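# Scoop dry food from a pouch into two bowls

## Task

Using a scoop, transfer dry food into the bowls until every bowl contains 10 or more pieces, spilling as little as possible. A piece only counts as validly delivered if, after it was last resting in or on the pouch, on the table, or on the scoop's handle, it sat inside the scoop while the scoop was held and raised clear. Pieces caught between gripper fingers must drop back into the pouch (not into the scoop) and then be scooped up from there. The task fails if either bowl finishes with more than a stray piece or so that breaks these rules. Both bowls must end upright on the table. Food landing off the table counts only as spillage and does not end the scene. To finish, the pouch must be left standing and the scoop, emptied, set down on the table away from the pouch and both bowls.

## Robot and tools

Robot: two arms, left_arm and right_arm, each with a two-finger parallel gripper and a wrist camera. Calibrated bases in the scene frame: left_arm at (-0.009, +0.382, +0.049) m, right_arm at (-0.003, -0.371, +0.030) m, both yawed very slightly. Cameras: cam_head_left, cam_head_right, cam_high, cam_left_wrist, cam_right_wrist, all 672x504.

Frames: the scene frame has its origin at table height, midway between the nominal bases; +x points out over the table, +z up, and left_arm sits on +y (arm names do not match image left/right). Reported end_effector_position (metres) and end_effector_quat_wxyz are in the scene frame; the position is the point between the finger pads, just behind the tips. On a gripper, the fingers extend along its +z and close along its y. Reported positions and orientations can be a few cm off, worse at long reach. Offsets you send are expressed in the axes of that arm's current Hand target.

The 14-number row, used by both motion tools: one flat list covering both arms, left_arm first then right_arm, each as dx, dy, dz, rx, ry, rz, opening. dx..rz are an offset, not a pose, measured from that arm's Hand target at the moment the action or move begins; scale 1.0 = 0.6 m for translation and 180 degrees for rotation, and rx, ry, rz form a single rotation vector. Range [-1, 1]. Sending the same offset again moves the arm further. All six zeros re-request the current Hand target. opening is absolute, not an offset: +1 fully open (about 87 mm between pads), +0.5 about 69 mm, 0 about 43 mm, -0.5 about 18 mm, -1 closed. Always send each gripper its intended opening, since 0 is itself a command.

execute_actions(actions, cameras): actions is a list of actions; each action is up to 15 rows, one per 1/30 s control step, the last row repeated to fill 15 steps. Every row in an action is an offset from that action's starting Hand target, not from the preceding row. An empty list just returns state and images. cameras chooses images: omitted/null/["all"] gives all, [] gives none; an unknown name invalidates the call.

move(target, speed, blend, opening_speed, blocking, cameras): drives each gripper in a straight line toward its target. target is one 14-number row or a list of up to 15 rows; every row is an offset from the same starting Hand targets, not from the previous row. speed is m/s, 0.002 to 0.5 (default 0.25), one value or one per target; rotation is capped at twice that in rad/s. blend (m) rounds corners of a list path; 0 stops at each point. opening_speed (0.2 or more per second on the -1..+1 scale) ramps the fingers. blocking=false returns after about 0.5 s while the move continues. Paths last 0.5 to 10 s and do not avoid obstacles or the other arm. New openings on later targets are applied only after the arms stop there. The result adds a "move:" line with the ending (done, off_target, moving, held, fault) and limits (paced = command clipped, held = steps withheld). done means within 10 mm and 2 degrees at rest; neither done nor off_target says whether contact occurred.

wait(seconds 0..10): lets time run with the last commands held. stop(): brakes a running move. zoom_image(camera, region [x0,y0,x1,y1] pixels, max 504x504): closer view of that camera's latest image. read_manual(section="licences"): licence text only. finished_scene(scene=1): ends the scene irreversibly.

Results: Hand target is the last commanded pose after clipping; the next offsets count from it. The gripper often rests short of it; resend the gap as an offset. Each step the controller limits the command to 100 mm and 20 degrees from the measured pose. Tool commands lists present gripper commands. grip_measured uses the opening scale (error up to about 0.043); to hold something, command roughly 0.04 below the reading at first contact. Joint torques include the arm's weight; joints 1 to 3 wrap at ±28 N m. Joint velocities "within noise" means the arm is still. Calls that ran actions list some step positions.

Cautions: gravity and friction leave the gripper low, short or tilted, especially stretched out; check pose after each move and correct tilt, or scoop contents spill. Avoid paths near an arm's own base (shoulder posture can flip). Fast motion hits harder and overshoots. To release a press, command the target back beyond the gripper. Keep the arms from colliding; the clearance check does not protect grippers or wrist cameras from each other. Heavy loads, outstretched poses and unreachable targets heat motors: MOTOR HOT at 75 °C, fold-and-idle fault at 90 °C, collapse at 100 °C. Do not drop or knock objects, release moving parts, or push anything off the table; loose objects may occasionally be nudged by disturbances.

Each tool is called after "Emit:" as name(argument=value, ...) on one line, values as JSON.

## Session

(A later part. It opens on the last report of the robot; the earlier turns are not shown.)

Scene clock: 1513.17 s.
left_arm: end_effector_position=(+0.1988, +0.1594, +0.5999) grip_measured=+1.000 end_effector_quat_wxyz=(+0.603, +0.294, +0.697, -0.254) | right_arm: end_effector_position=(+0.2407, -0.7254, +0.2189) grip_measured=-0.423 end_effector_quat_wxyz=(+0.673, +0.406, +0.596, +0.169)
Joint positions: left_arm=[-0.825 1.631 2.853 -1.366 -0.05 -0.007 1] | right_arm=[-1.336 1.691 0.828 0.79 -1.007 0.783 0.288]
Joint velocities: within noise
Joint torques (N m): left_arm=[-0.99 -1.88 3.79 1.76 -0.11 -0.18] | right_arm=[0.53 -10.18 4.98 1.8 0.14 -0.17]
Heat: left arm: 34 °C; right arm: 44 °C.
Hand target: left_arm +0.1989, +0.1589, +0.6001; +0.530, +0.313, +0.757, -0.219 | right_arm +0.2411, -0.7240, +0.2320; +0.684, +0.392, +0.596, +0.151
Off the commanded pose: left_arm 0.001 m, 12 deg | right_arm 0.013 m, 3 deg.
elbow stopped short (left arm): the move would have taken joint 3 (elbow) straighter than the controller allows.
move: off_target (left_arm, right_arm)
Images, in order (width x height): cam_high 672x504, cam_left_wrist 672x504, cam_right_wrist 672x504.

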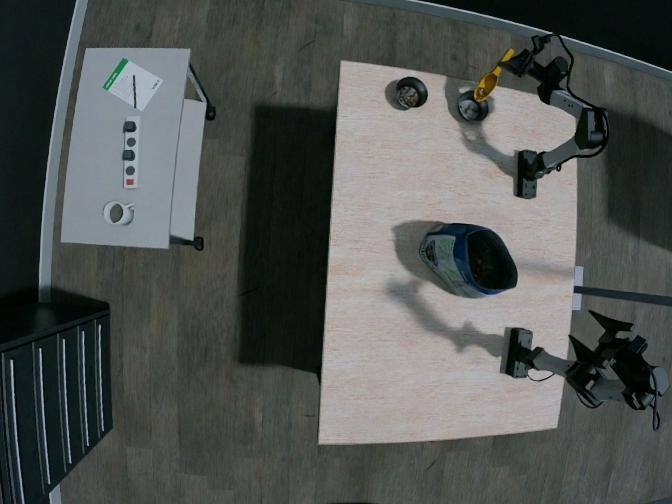

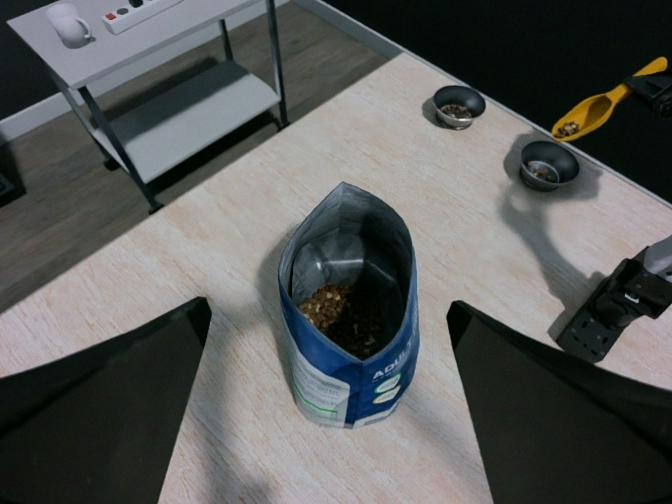

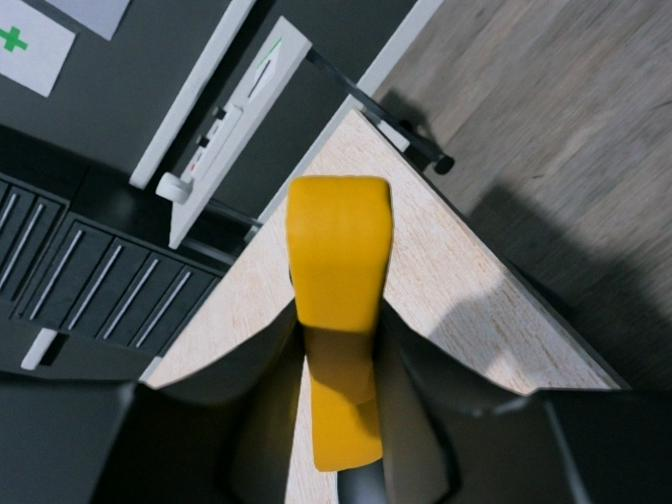

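Emit:
move(target=[[0,0,0,0,0,0,1,0.0548,0.0652,-0.0023,0.0039,0,-0.111,-1],[0,0,0,0,0,0,1,0.1042,0.12,-0.0055,0.0078,0,-0.222,-1]], speed=0.2, blend=0.01, cameras=["cam_high","cam_left_wrist","cam_right_wrist"])

Emit:
zoom_image(camera="cam_high", region=[380, 20, 620, 200])

Emit:
zoom_image(camera="cam_left_wrist", region=[420, 30, 672, 219])

Scene clock: 1523.73 s.
left_arm: end_effector_position=(+0.1988, +0.1594, +0.5999) grip_measured=+1.000 end_effector_quat_wxyz=(+0.603, +0.294, +0.697, -0.254) | right_arm: end_effector_position=(+0.2728, -0.6339, +0.2320) grip_measured=-0.423 end_effector_quat_wxyz=(+0.684, +0.182, +0.702, -0.082)
Joint positions: left_arm=[-0.825 1.631 2.853 -1.366 -0.05 -0.007 1] | right_arm=[-1.045 1.223 0.554 0.602 -0.695 0.091 0.288]
Joint velocities: within noise
Joint torques (N m): left_arm=[-0.98 -1.87 3.81 1.76 -0.11 -0.18] | right_arm=[0.55 -5.71 5.59 1.96 0.13 -0.19]
Heat: left arm: 34 °C; right arm: 45 °C.
Hand target: left_arm +0.1989, +0.1589, +0.6001; +0.530, +0.313, +0.757, -0.219 | right_arm +0.2720, -0.6340, +0.2402; +0.690, +0.172, +0.696, -0.099
Off the commanded pose: left_arm 0.001 m, 12 deg | right_arm 0.008 m, 2 deg.
elbow stopped short (left arm): the move would have taken joint 3 (elbow) straighter than the controller allows.
move: off_target (left_arm)
Images, in order (width x height): cam_high 672x504, cam_left_wrist 672x504, cam_right_wrist 672x504.

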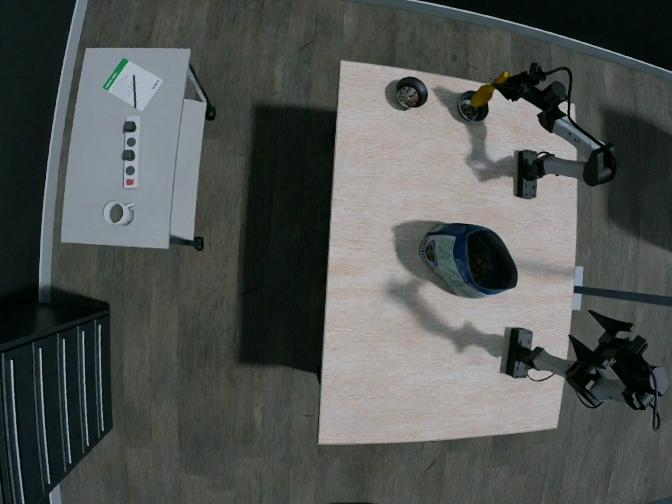

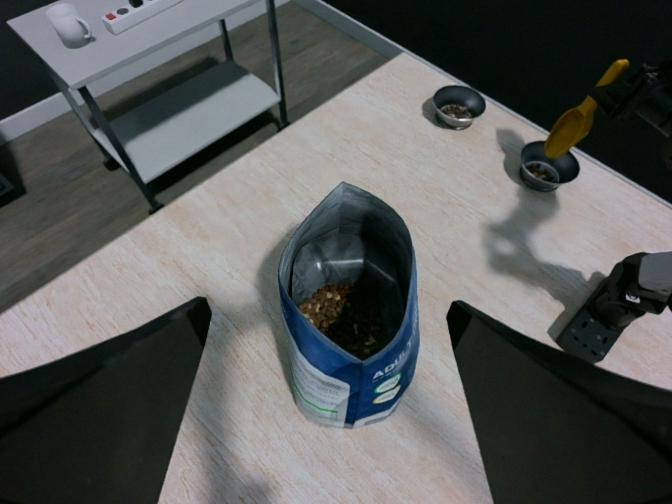

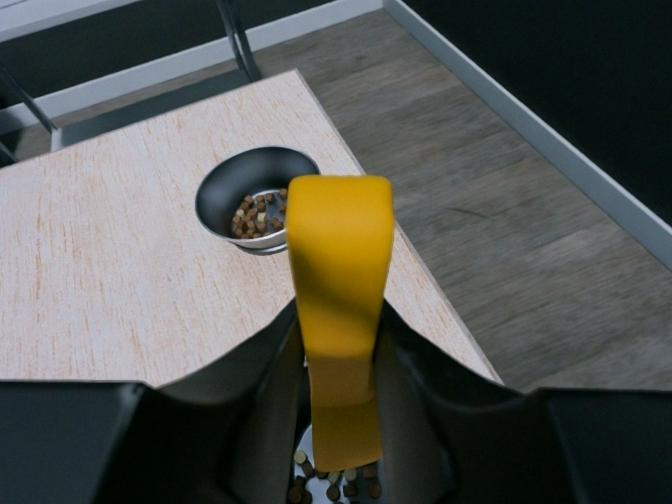

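Scaled by 2.100.

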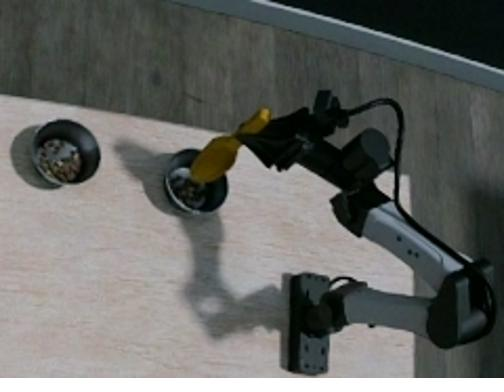

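Scaled by 2.000.

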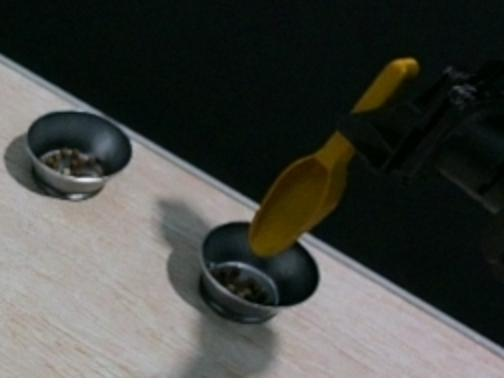

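Emit:
move(target=[0,0,0,0,0,0,1,-0.2486,0.0249,-0.007,0,0,0,-1], speed=0.2, cameras=["cam_high","cam_left_wrist","cam_right_wrist"])

Emit:
zoom_image(camera="cam_right_wrist", region=[200, 330, 460, 504])

Emit:
zoom_image(camera="cam_left_wrist", region=[420, 60, 620, 210])

Emit:
zoom_image(camera="cam_high", region=[380, 60, 500, 140])

Scene clock: 1530.60 s.
left_arm: end_effector_position=(+0.1988, +0.1594, +0.5999) grip_measured=+1.000 end_effector_quat_wxyz=(+0.603, +0.294, +0.697, -0.254) | right_arm: end_effector_position=(+0.2711, -0.6313, +0.3741) grip_measured=-0.423 end_effector_quat_wxyz=(+0.681, +0.185, +0.704, -0.080)
Joint positions: left_arm=[-0.825 1.631 2.853 -1.366 -0.05 -0.007 1] | right_arm=[-1.045 1.137 1.09 -0.031 -0.694 0.09 0.288]
Joint velocities: within noise
Joint torques (N m): left_arm=[-0.98 -1.85 3.81 1.76 -0.11 -0.17] | right_arm=[0.44 -3.29 8.84 1.95 0.11 -0.16]
Heat: left arm: 34 °C; right arm: 43 °C.
Hand target: left_arm +0.1989, +0.1589, +0.6001; +0.530, +0.313, +0.757, -0.219 | right_arm +0.2720, -0.6342, +0.3900; +0.690, +0.173, +0.696, -0.099
Off the commanded pose: left_arm 0.001 m, 12 deg | right_arm 0.016 m, 3 deg.
elbow stopped short (left arm): the move would have taken joint 3 (elbow) straighter than the controller allows.
move: off_target (left_arm, right_arm)
Images, in order (width x height): cam_high 672x504, cam_left_wrist 672x504, cam_right_wrist 672x504.

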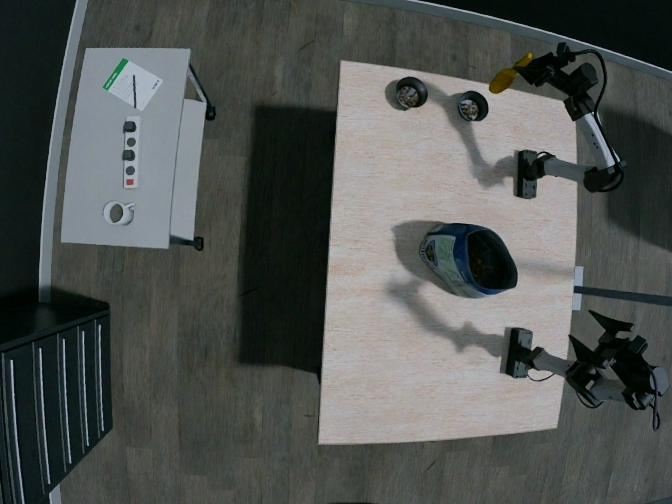

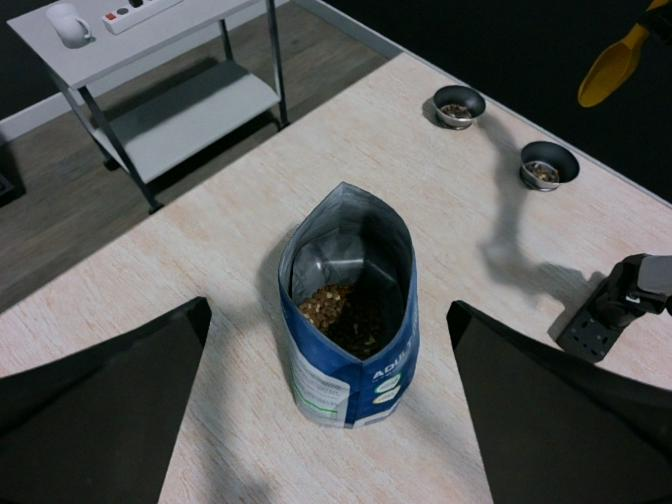

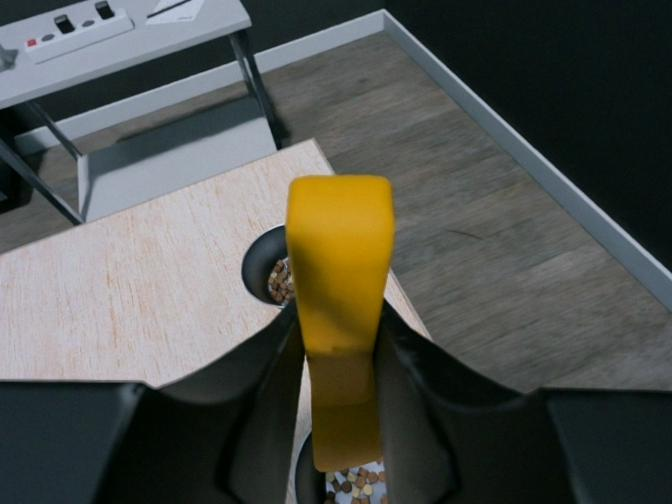

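Scaled by 1.938.

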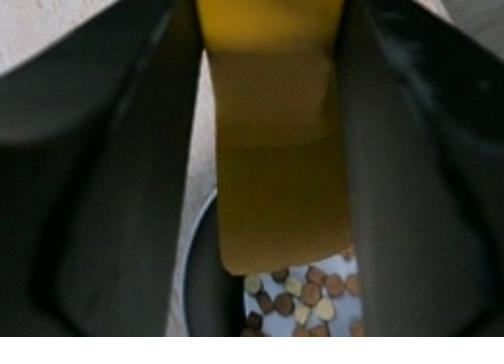

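Scaled by 2.520.

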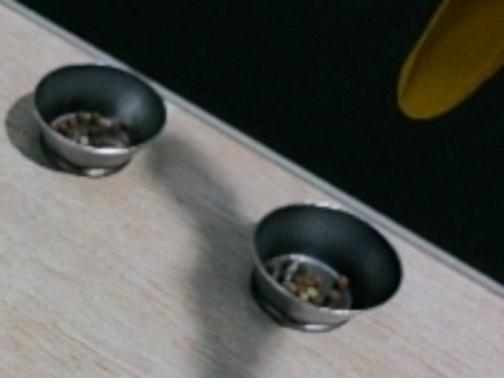

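Scaled by 4.200.

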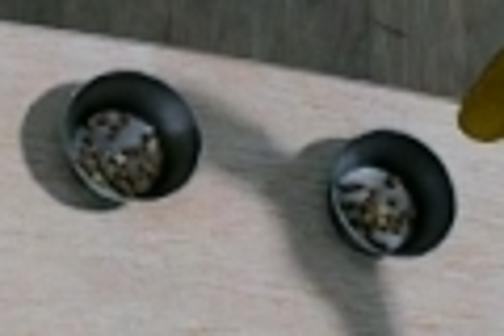

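Emit:
move(target=[0,0,0,0,0,0,1,0.1462,0.476,0.0712,-0.123,-0.0596,-0.0195,-1], speed=0.25, cameras=["cam_high","cam_left_wrist","cam_right_wrist","cam_head_right"])

Emit:
zoom_image(camera="cam_right_wrist", region=[0, 60, 504, 400])

Emit:
zoom_image(camera="cam_high", region=[340, 50, 580, 310])

Scene clock: 1549.67 s.
left_arm: end_effector_position=(+0.1988, +0.1594, +0.5999) grip_measured=+1.000 end_effector_quat_wxyz=(+0.603, +0.294, +0.697, -0.254) | right_arm: end_effector_position=(+0.4191, -0.3763, +0.3233) grip_measured=-0.423 end_effector_quat_wxyz=(+0.758, +0.005, +0.652, +0.009)
Joint positions: left_arm=[-0.825 1.631 2.853 -1.366 -0.05 -0.007 1] | right_arm=[-0.001 1.201 0.709 0.643 -0.029 0.024 0.288]
Joint velocities: within noise
Joint torques (N m): left_arm=[-0.96 -1.85 3.81 1.76 -0.11 -0.18] | right_arm=[0.4 -3.56 6.27 2.21 0.15 -0.16]
Heat: left arm: 34 °C; right arm: 40 °C.
Hand target: left_arm +0.1989, +0.1589, +0.6001; +0.530, +0.313, +0.757, -0.219 | right_arm +0.4201, -0.3782, +0.3303; +0.769, +0.006, +0.640, +0.000
Off the commanded pose: left_arm 0.001 m, 12 deg | right_arm 0.007 m, 2 deg.
elbow stopped short (left arm): the move would have taken joint 3 (elbow) straighter than the controller allows.
move: off_target (left_arm)
Images, in order (width x height): cam_head_right 672x504, cam_high 672x504, cam_left_wrist 672x504, cam_right_wrist 672x504.

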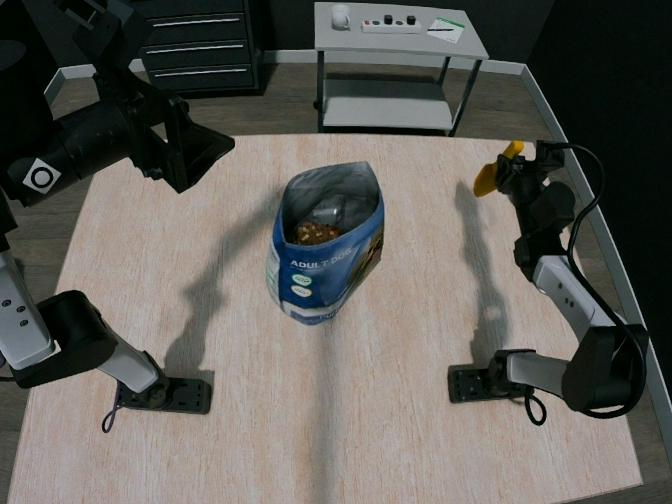

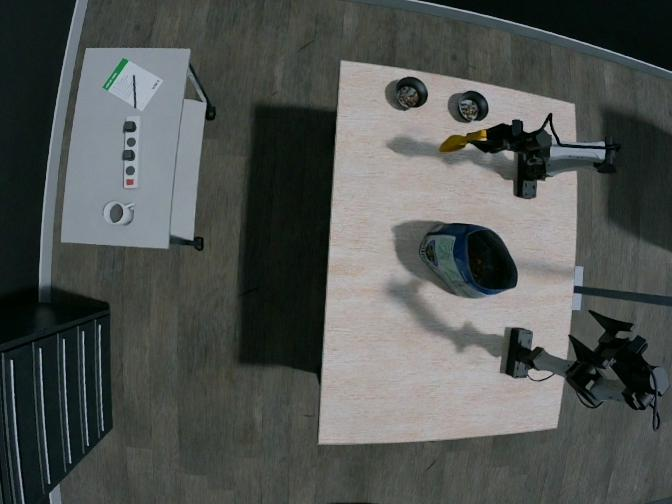

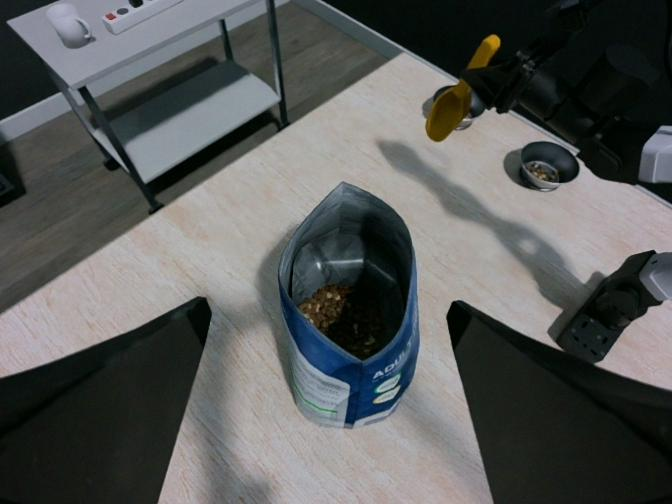

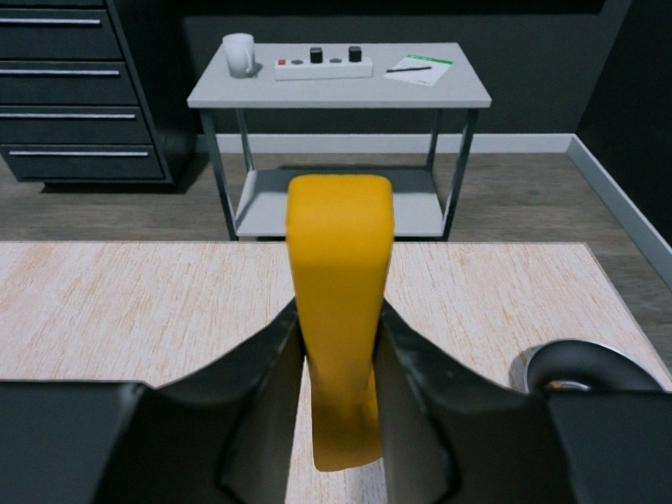

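Scaled by 1.000.

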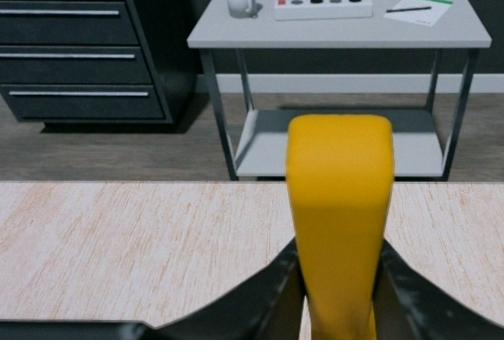

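Scaled by 1.938.

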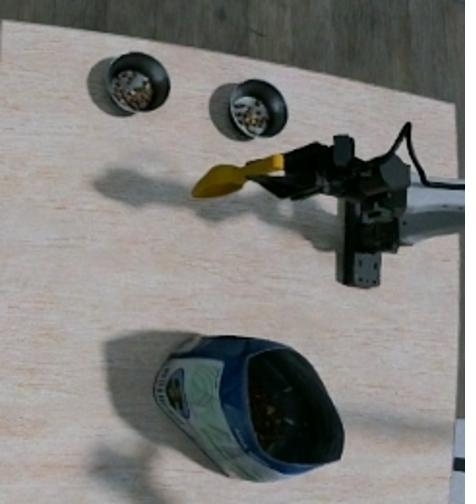

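Emit:
move(target=[[0,0,0,0,0,0,1,0.1028,0,-0.0868,0,0.25,0,-1],[0,0,0,0,0,0,1,0.2011,0,-0.1048,0,0.5,0,-1]], speed=0.25, blend=0.02, cameras=["cam_high","cam_left_wrist","cam_right_wrist","cam_head_right"])

Emit:
zoom_image(camera="cam_head_right", region=[440, 150, 672, 420])

Emit:
zoom_image(camera="cam_left_wrist", region=[380, 20, 672, 240])

Scene clock: 1563.97 s.
left_arm: end_effector_position=(+0.1988, +0.1594, +0.5999) grip_measured=+1.000 end_effector_quat_wxyz=(+0.603, +0.294, +0.697, -0.254) | right_arm: end_effector_position=(+0.3756, -0.3751, +0.1942) grip_measured=-0.423 end_effector_quat_wxyz=(+0.082, +0.012, +0.997, +0.013)
Joint positions: left_arm=[-0.825 1.631 2.853 -1.366 -0.05 -0.007 1] | right_arm=[0.002 2.023 2.048 -1.432 -0.027 0.004 0.288]
Joint velocities: within noise
Joint torques (N m): left_arm=[-0.98 -1.87 3.81 1.76 -0.11 -0.17] | right_arm=[0.51 -8.92 7.97 0.64 0.18 -0.16]
Heat: left arm: 34 °C; right arm: 39 °C.
Hand target: left_arm +0.1989, +0.1589, +0.6001; +0.530, +0.313, +0.757, -0.219 | right_arm +0.3801, -0.3767, +0.2001; +0.091, +0.004, +0.996, +0.004
Off the commanded pose: left_arm 0.001 m, 12 deg | right_arm 0.008 m, 2 deg.
elbow stopped short (left arm): the move would have taken joint 3 (elbow) straighter than the controller allows.
move: off_target (left_arm)
Images, in order (width x height): cam_head_right 672x504, cam_high 672x504, cam_left_wrist 672x504, cam_right_wrist 672x504.

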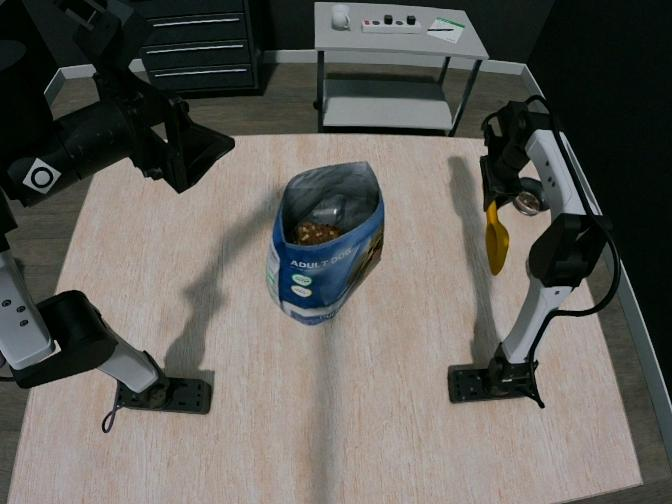

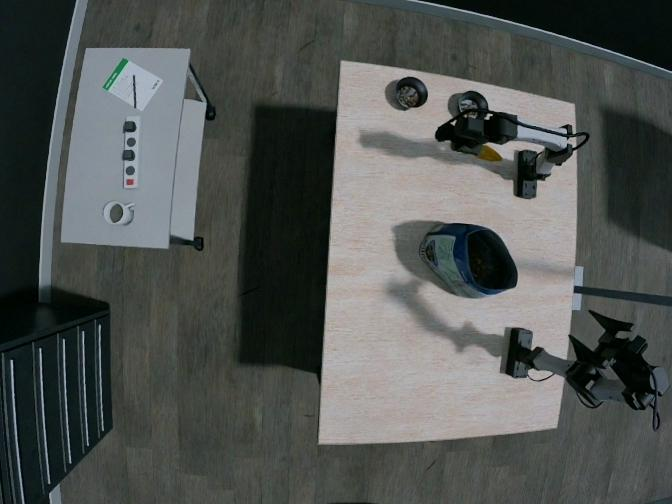

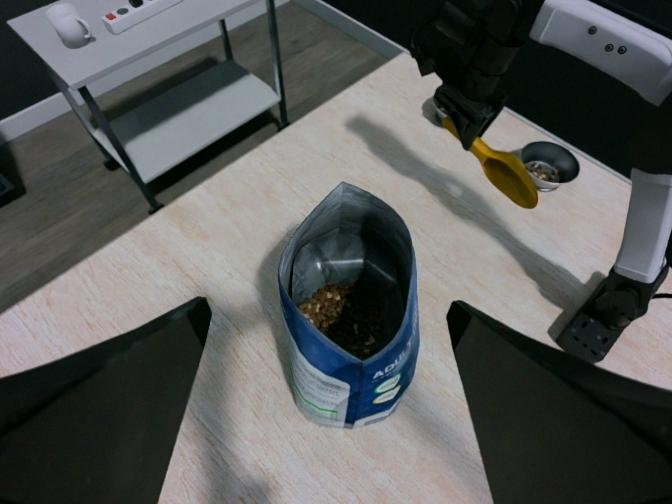

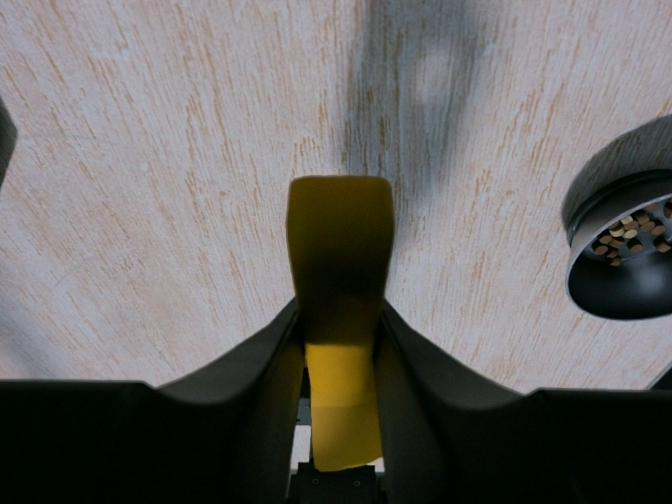

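Scaled by 1.867.

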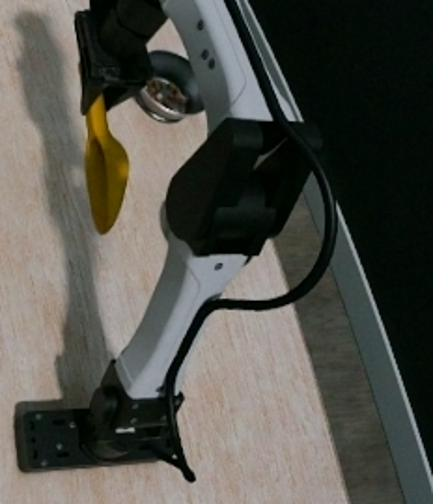

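Scaled by 1.726.

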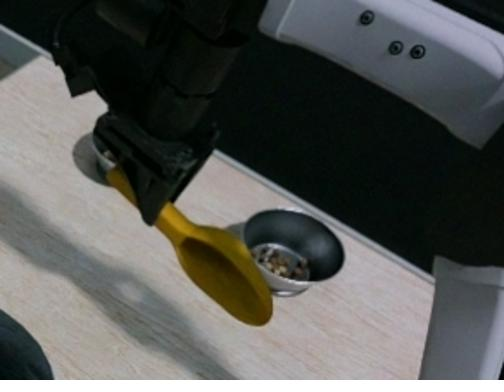

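Emit:
move(target=[0,0,0,0,0,0,1,0.0302,0,0.164,-0.139,0,0,-1], speed=0.2, cameras=["cam_left_wrist","cam_right_wrist","cam_head_right"])

Emit:
zoom_image(camera="cam_left_wrist", region=[380, 20, 672, 240])

Emit:
zoom_image(camera="cam_head_right", region=[440, 150, 640, 300])

Scene clock: 1575.93 s.
left_arm: end_effector_position=(+0.1988, +0.1594, +0.5999) grip_measured=+1.000 end_effector_quat_wxyz=(+0.603, +0.294, +0.697, -0.254) | right_arm: end_effector_position=(+0.3777, -0.3776, +0.1003) grip_measured=-0.423 end_effector_quat_wxyz=(+0.083, -0.010, +0.974, +0.211)
Joint positions: left_arm=[-0.825 1.631 2.853 -1.366 -0.05 -0.007 1] | right_arm=[-0.174 2.068 1.68 -1.101 -0.45 -0.2 0.288]
Joint velocities: within noise
Joint torques (N m): left_arm=[-0.98 -1.87 3.81 1.76 -0.11 -0.17] | right_arm=[-0.08 -9.63 5.15 0.64 -0.37 -0.21]
Heat: left arm: 34 °C; right arm: 40 °C.
Hand target: left_arm +0.1989, +0.1589, +0.6001; +0.530, +0.313, +0.757, -0.219 | right_arm +0.3801, -0.3758, +0.1000; +0.090, -0.015, +0.971, +0.220
Off the commanded pose: left_arm 0.001 m, 12 deg | right_arm 0.003 m, 1 deg.
elbow stopped short (left arm): the move would have taken joint 3 (elbow) straighter than the controller allows.
move: off_target (left_arm)
Images, in order (width x height): cam_head_right 672x504, cam_left_wrist 672x504, cam_right_wrist 672x504.

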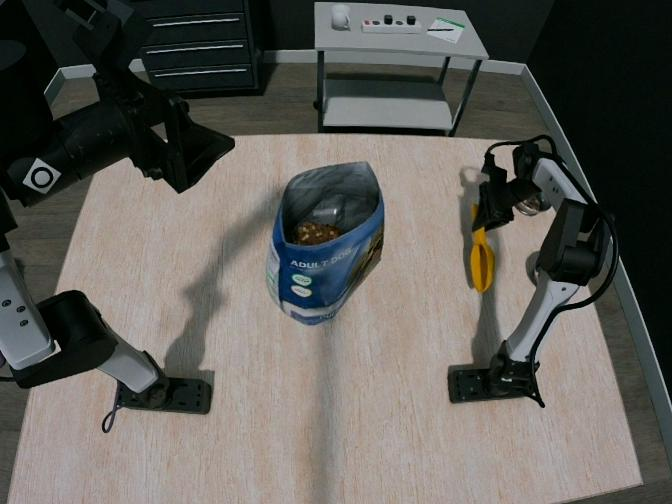

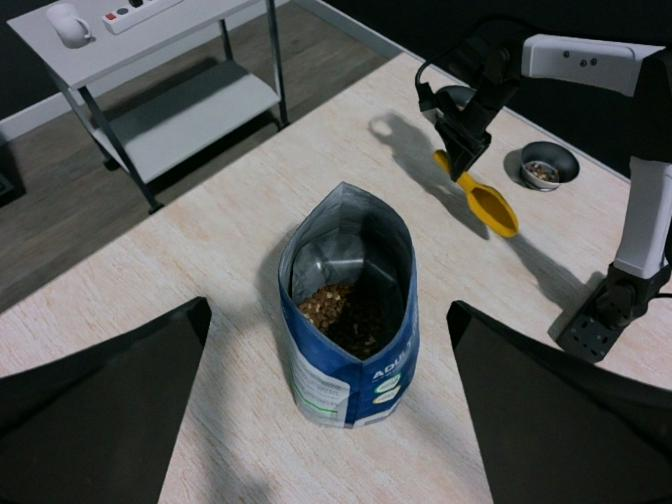

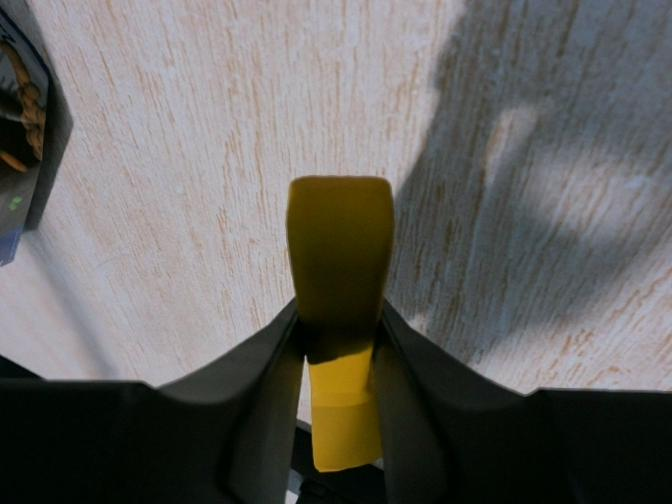

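Scaled by 1.726.

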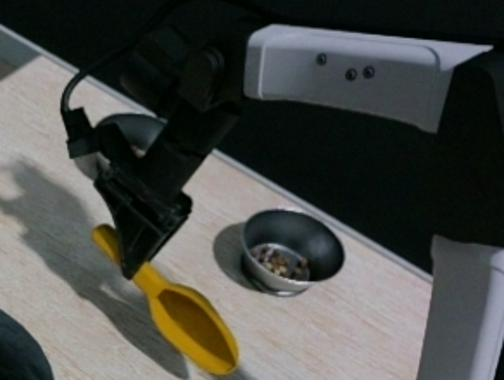

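Scaled by 2.520.

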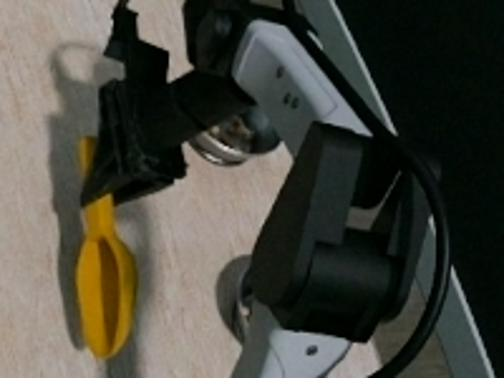

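Emit:
move(target=[0,0,0,0,0,0,1,0.0121,-0.0283,0.0591,0,0,0,-1], speed=0.08, cameras=["cam_left_wrist","cam_right_wrist","cam_head_right"])

Emit:
zoom_image(camera="cam_left_wrist", region=[380, 60, 620, 260])

Scene clock: 1581.20 s.
left_arm: end_effector_position=(+0.1988, +0.1594, +0.5999) grip_measured=+1.000 end_effector_quat_wxyz=(+0.603, +0.294, +0.697, -0.254) | right_arm: end_effector_position=(+0.3786, -0.3776, +0.0617) grip_measured=-0.423 end_effector_quat_wxyz=(+0.085, -0.011, +0.974, +0.211)
Joint positions: left_arm=[-0.825 1.631 2.853 -1.366 -0.05 -0.007 1] | right_arm=[-0.174 2.101 1.573 -0.957 -0.452 -0.201 0.288]
Joint velocities: within noise
Joint torques (N m): left_arm=[-0.96 -1.87 3.78 1.76 -0.11 -0.17] | right_arm=[-0.1 -9.46 4.78 0.65 -0.37 -0.18]
Heat: left arm: 34 °C; right arm: 41 °C.
Hand target: left_arm +0.1989, +0.1589, +0.6001; +0.530, +0.313, +0.757, -0.219 | right_arm +0.3802, -0.3759, +0.0602; +0.090, -0.015, +0.971, +0.220
Off the commanded pose: left_arm 0.001 m, 12 deg | right_arm 0.003 m, 1 deg.
elbow stopped short (left arm): the move would have taken joint 3 (elbow) straighter than the controller allows.
move: off_target (left_arm)
Images, in order (width x height): cam_head_right 672x504, cam_left_wrist 672x504, cam_right_wrist 672x504.

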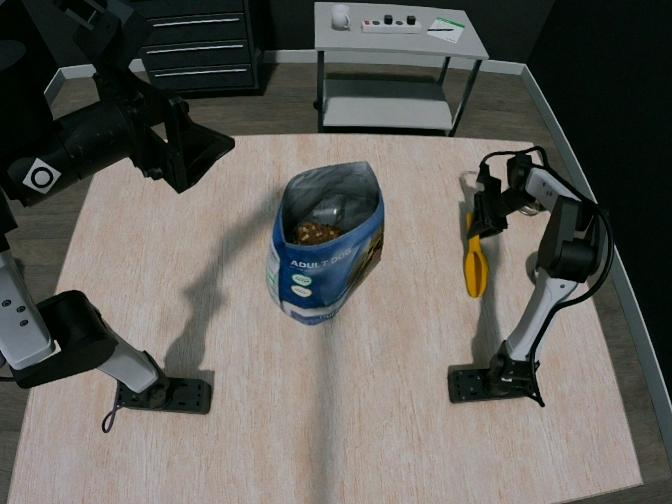

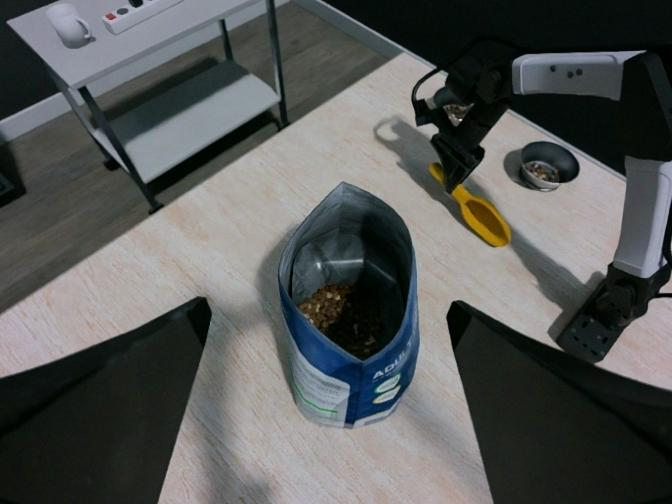

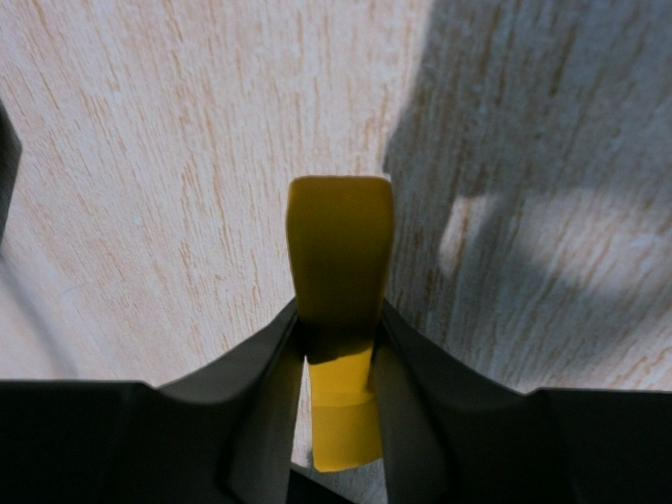

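Scaled by 2.100.

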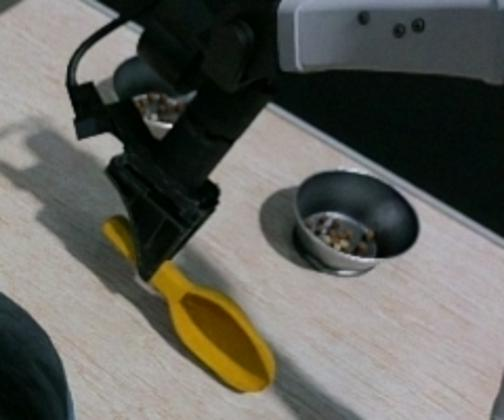

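Emit:
move(target=[0,0,0,0,0,0,1,0.0045,-0.0106,0.0222,0,0,0,-1], speed=0.04, cameras=["cam_left_wrist","cam_right_wrist"])

Emit:
zoom_image(camera="cam_left_wrist", region=[420, 130, 540, 260])

Scene clock: 1585.23 s.
left_arm: end_effector_position=(+0.1988, +0.1594, +0.5999) grip_measured=+1.000 end_effector_quat_wxyz=(+0.603, +0.294, +0.697, -0.254) | right_arm: end_effector_position=(+0.3770, -0.3767, +0.0502) grip_measured=-0.423 end_effector_quat_wxyz=(+0.083, -0.010, +0.973, +0.213)
Joint positions: left_arm=[-0.825 1.631 2.853 -1.366 -0.05 -0.007 1] | right_arm=[-0.174 2.113 1.543 -0.92 -0.455 -0.201 0.288]
Joint velocities: within noise
Joint torques (N m): left_arm=[-0.96 -1.88 3.79 1.75 -0.11 -0.18] | right_arm=[-0.1 -8.96 4.44 0.78 -0.33 -0.17]
Heat: left arm: 34 °C; right arm: 41 °C.
Hand target: left_arm +0.1989, +0.1589, +0.6001; +0.530, +0.313, +0.757, -0.219 | right_arm +0.3803, -0.3759, +0.0452; +0.090, -0.015, +0.971, +0.220
Off the commanded pose: left_arm 0.001 m, 12 deg | right_arm 0.006 m, 1 deg.
elbow stopped short (left arm): the move would have taken joint 3 (elbow) straighter than the controller allows.
move: off_target (left_arm)
Images, in order (width x height): cam_left_wrist 672x504, cam_right_wrist 672x504.

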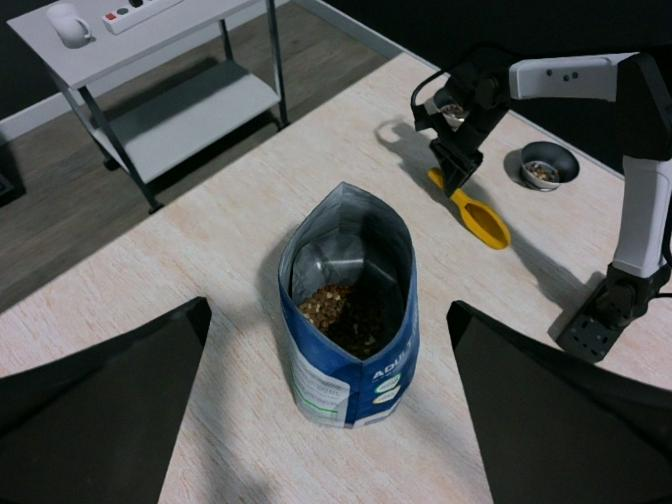

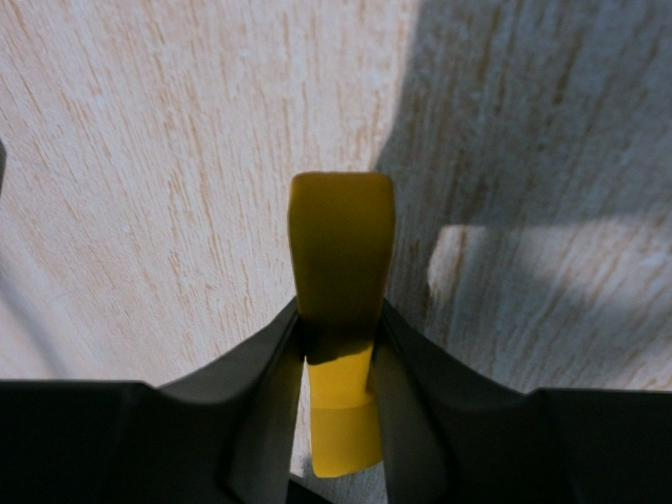

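Scaled by 3.877.

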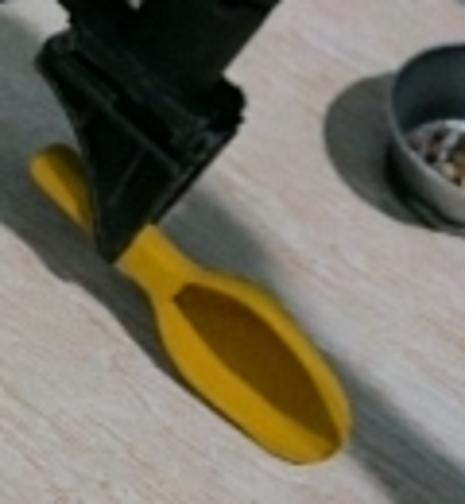

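Emit:
move(target=[0,0,0,0,0,0,1,0.0045,-0.0106,0.0222,0,0,0,-1], speed=0.04, cameras=["cam_left_wrist","cam_right_wrist"])

Emit:
zoom_image(camera="cam_left_wrist", region=[420, 130, 540, 260])

Scene clock: 1589.00 s.
left_arm: end_effector_position=(+0.1988, +0.1594, +0.5999) grip_measured=+1.000 end_effector_quat_wxyz=(+0.603, +0.294, +0.697, -0.254) | right_arm: end_effector_position=(+0.3782, -0.3747, +0.0374) grip_measured=-0.423 end_effector_quat_wxyz=(+0.086, -0.011, +0.972, +0.219)
Joint positions: left_arm=[-0.825 1.631 2.853 -1.366 -0.05 -0.007 1] | right_arm=[-0.174 2.132 1.515 -0.87 -0.468 -0.201 0.288]
Joint velocities: within noise
Joint torques (N m): left_arm=[-0.98 -1.87 3.81 1.76 -0.11 -0.18] | right_arm=[-0.1 -8.81 4.29 0.81 -0.23 -0.18]
Heat: left arm: 34 °C; right arm: 41 °C.
Hand target: left_arm +0.1989, +0.1589, +0.6001; +0.530, +0.313, +0.757, -0.219 | right_arm +0.3803, -0.3759, +0.0301; +0.090, -0.015, +0.971, +0.220
Off the commanded pose: left_arm 0.001 m, 12 deg | right_arm 0.008 m, 1 deg.
elbow stopped short (left arm): the move would have taken joint 3 (elbow) straighter than the controller allows.
move: off_target (left_arm)
Images, in order (width x height): cam_left_wrist 672x504, cam_right_wrist 672x504.

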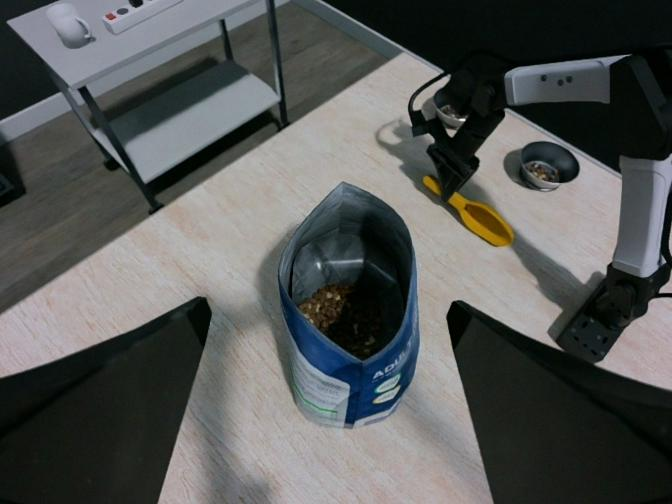

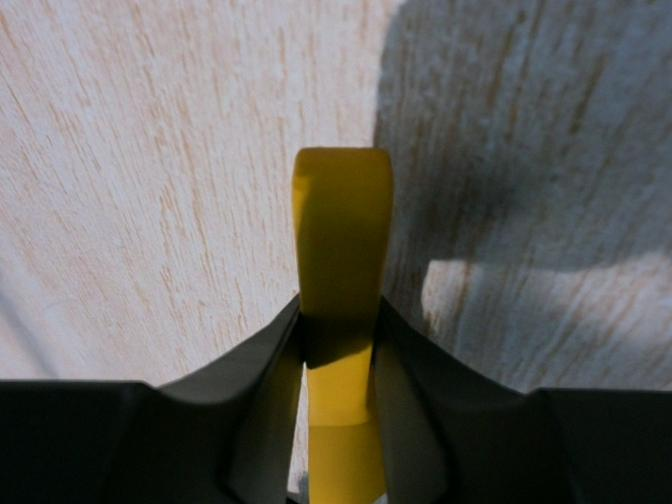

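Scaled by 3.877.

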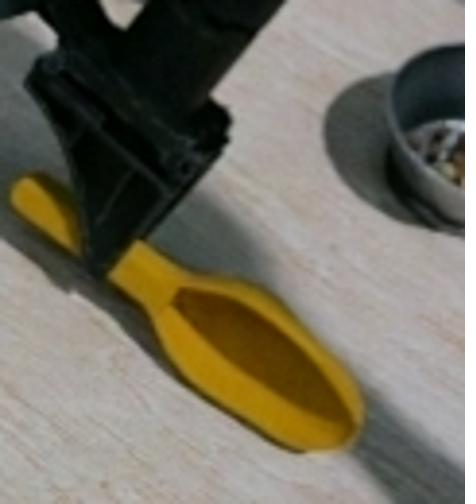

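Emit:
move(target=[0,0,0,0,0,0,1,0.0036,-0.0085,0.0177,0,0,0,-1], speed=0.04, cameras=["cam_left_wrist","cam_right_wrist","cam_head_right"])

Emit:
zoom_image(camera="cam_left_wrist", region=[420, 130, 540, 260])

Scene clock: 1592.33 s.
left_arm: end_effector_position=(+0.1988, +0.1594, +0.5999) grip_measured=+1.000 end_effector_quat_wxyz=(+0.603, +0.294, +0.697, -0.254) | right_arm: end_effector_position=(+0.3773, -0.3741, +0.0258) grip_measured=-0.423 end_effector_quat_wxyz=(+0.084, -0.011, +0.972, +0.221)
Joint positions: left_arm=[-0.825 1.631 2.853 -1.366 -0.05 -0.007 1] | right_arm=[-0.174 2.15 1.493 -0.835 -0.471 -0.201 0.288]
Joint velocities: within noise
Joint torques (N m): left_arm=[-0.98 -1.88 3.79 1.76 -0.11 -0.17] | right_arm=[-0.13 -8.9 4.22 0.87 -0.22 -0.18]
Heat: left arm: 34 °C; right arm: 41 °C.
Hand target: left_arm +0.1989, +0.1589, +0.6001; +0.530, +0.313, +0.757, -0.219 | right_arm +0.3803, -0.3759, +0.0182; +0.090, -0.015, +0.971, +0.220
Off the commanded pose: left_arm 0.001 m, 12 deg | right_arm 0.008 m, 1 deg.
elbow stopped short (left arm): the move would have taken joint 3 (elbow) straighter than the controller allows.
move: off_target (left_arm)
Images, in order (width x height): cam_head_right 672x504, cam_left_wrist 672x504, cam_right_wrist 672x504.

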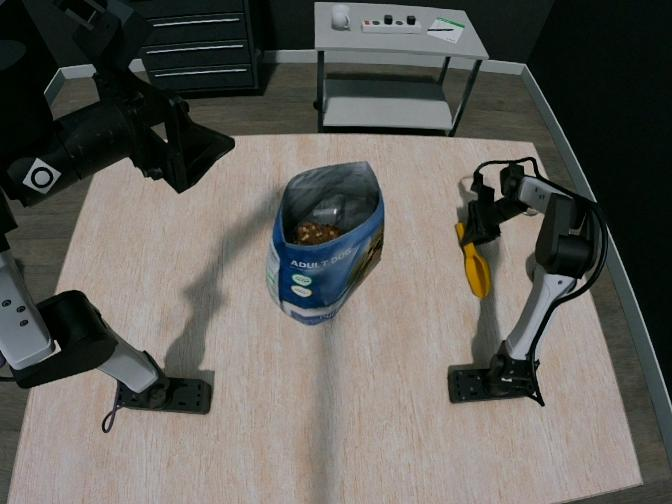

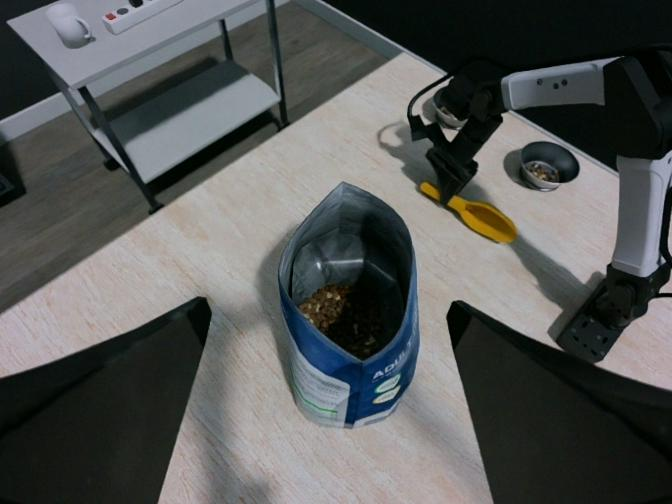

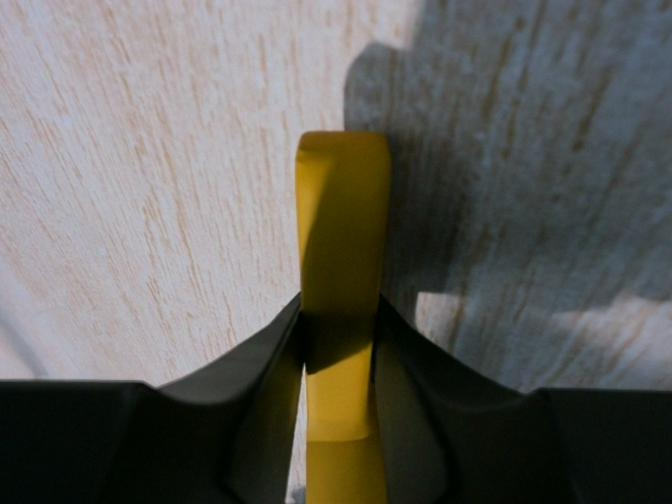

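Scaled by 3.877.

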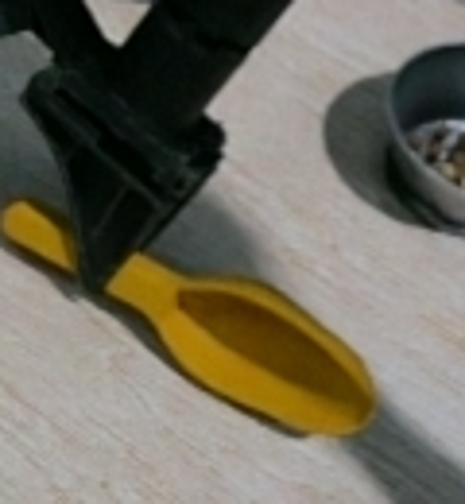

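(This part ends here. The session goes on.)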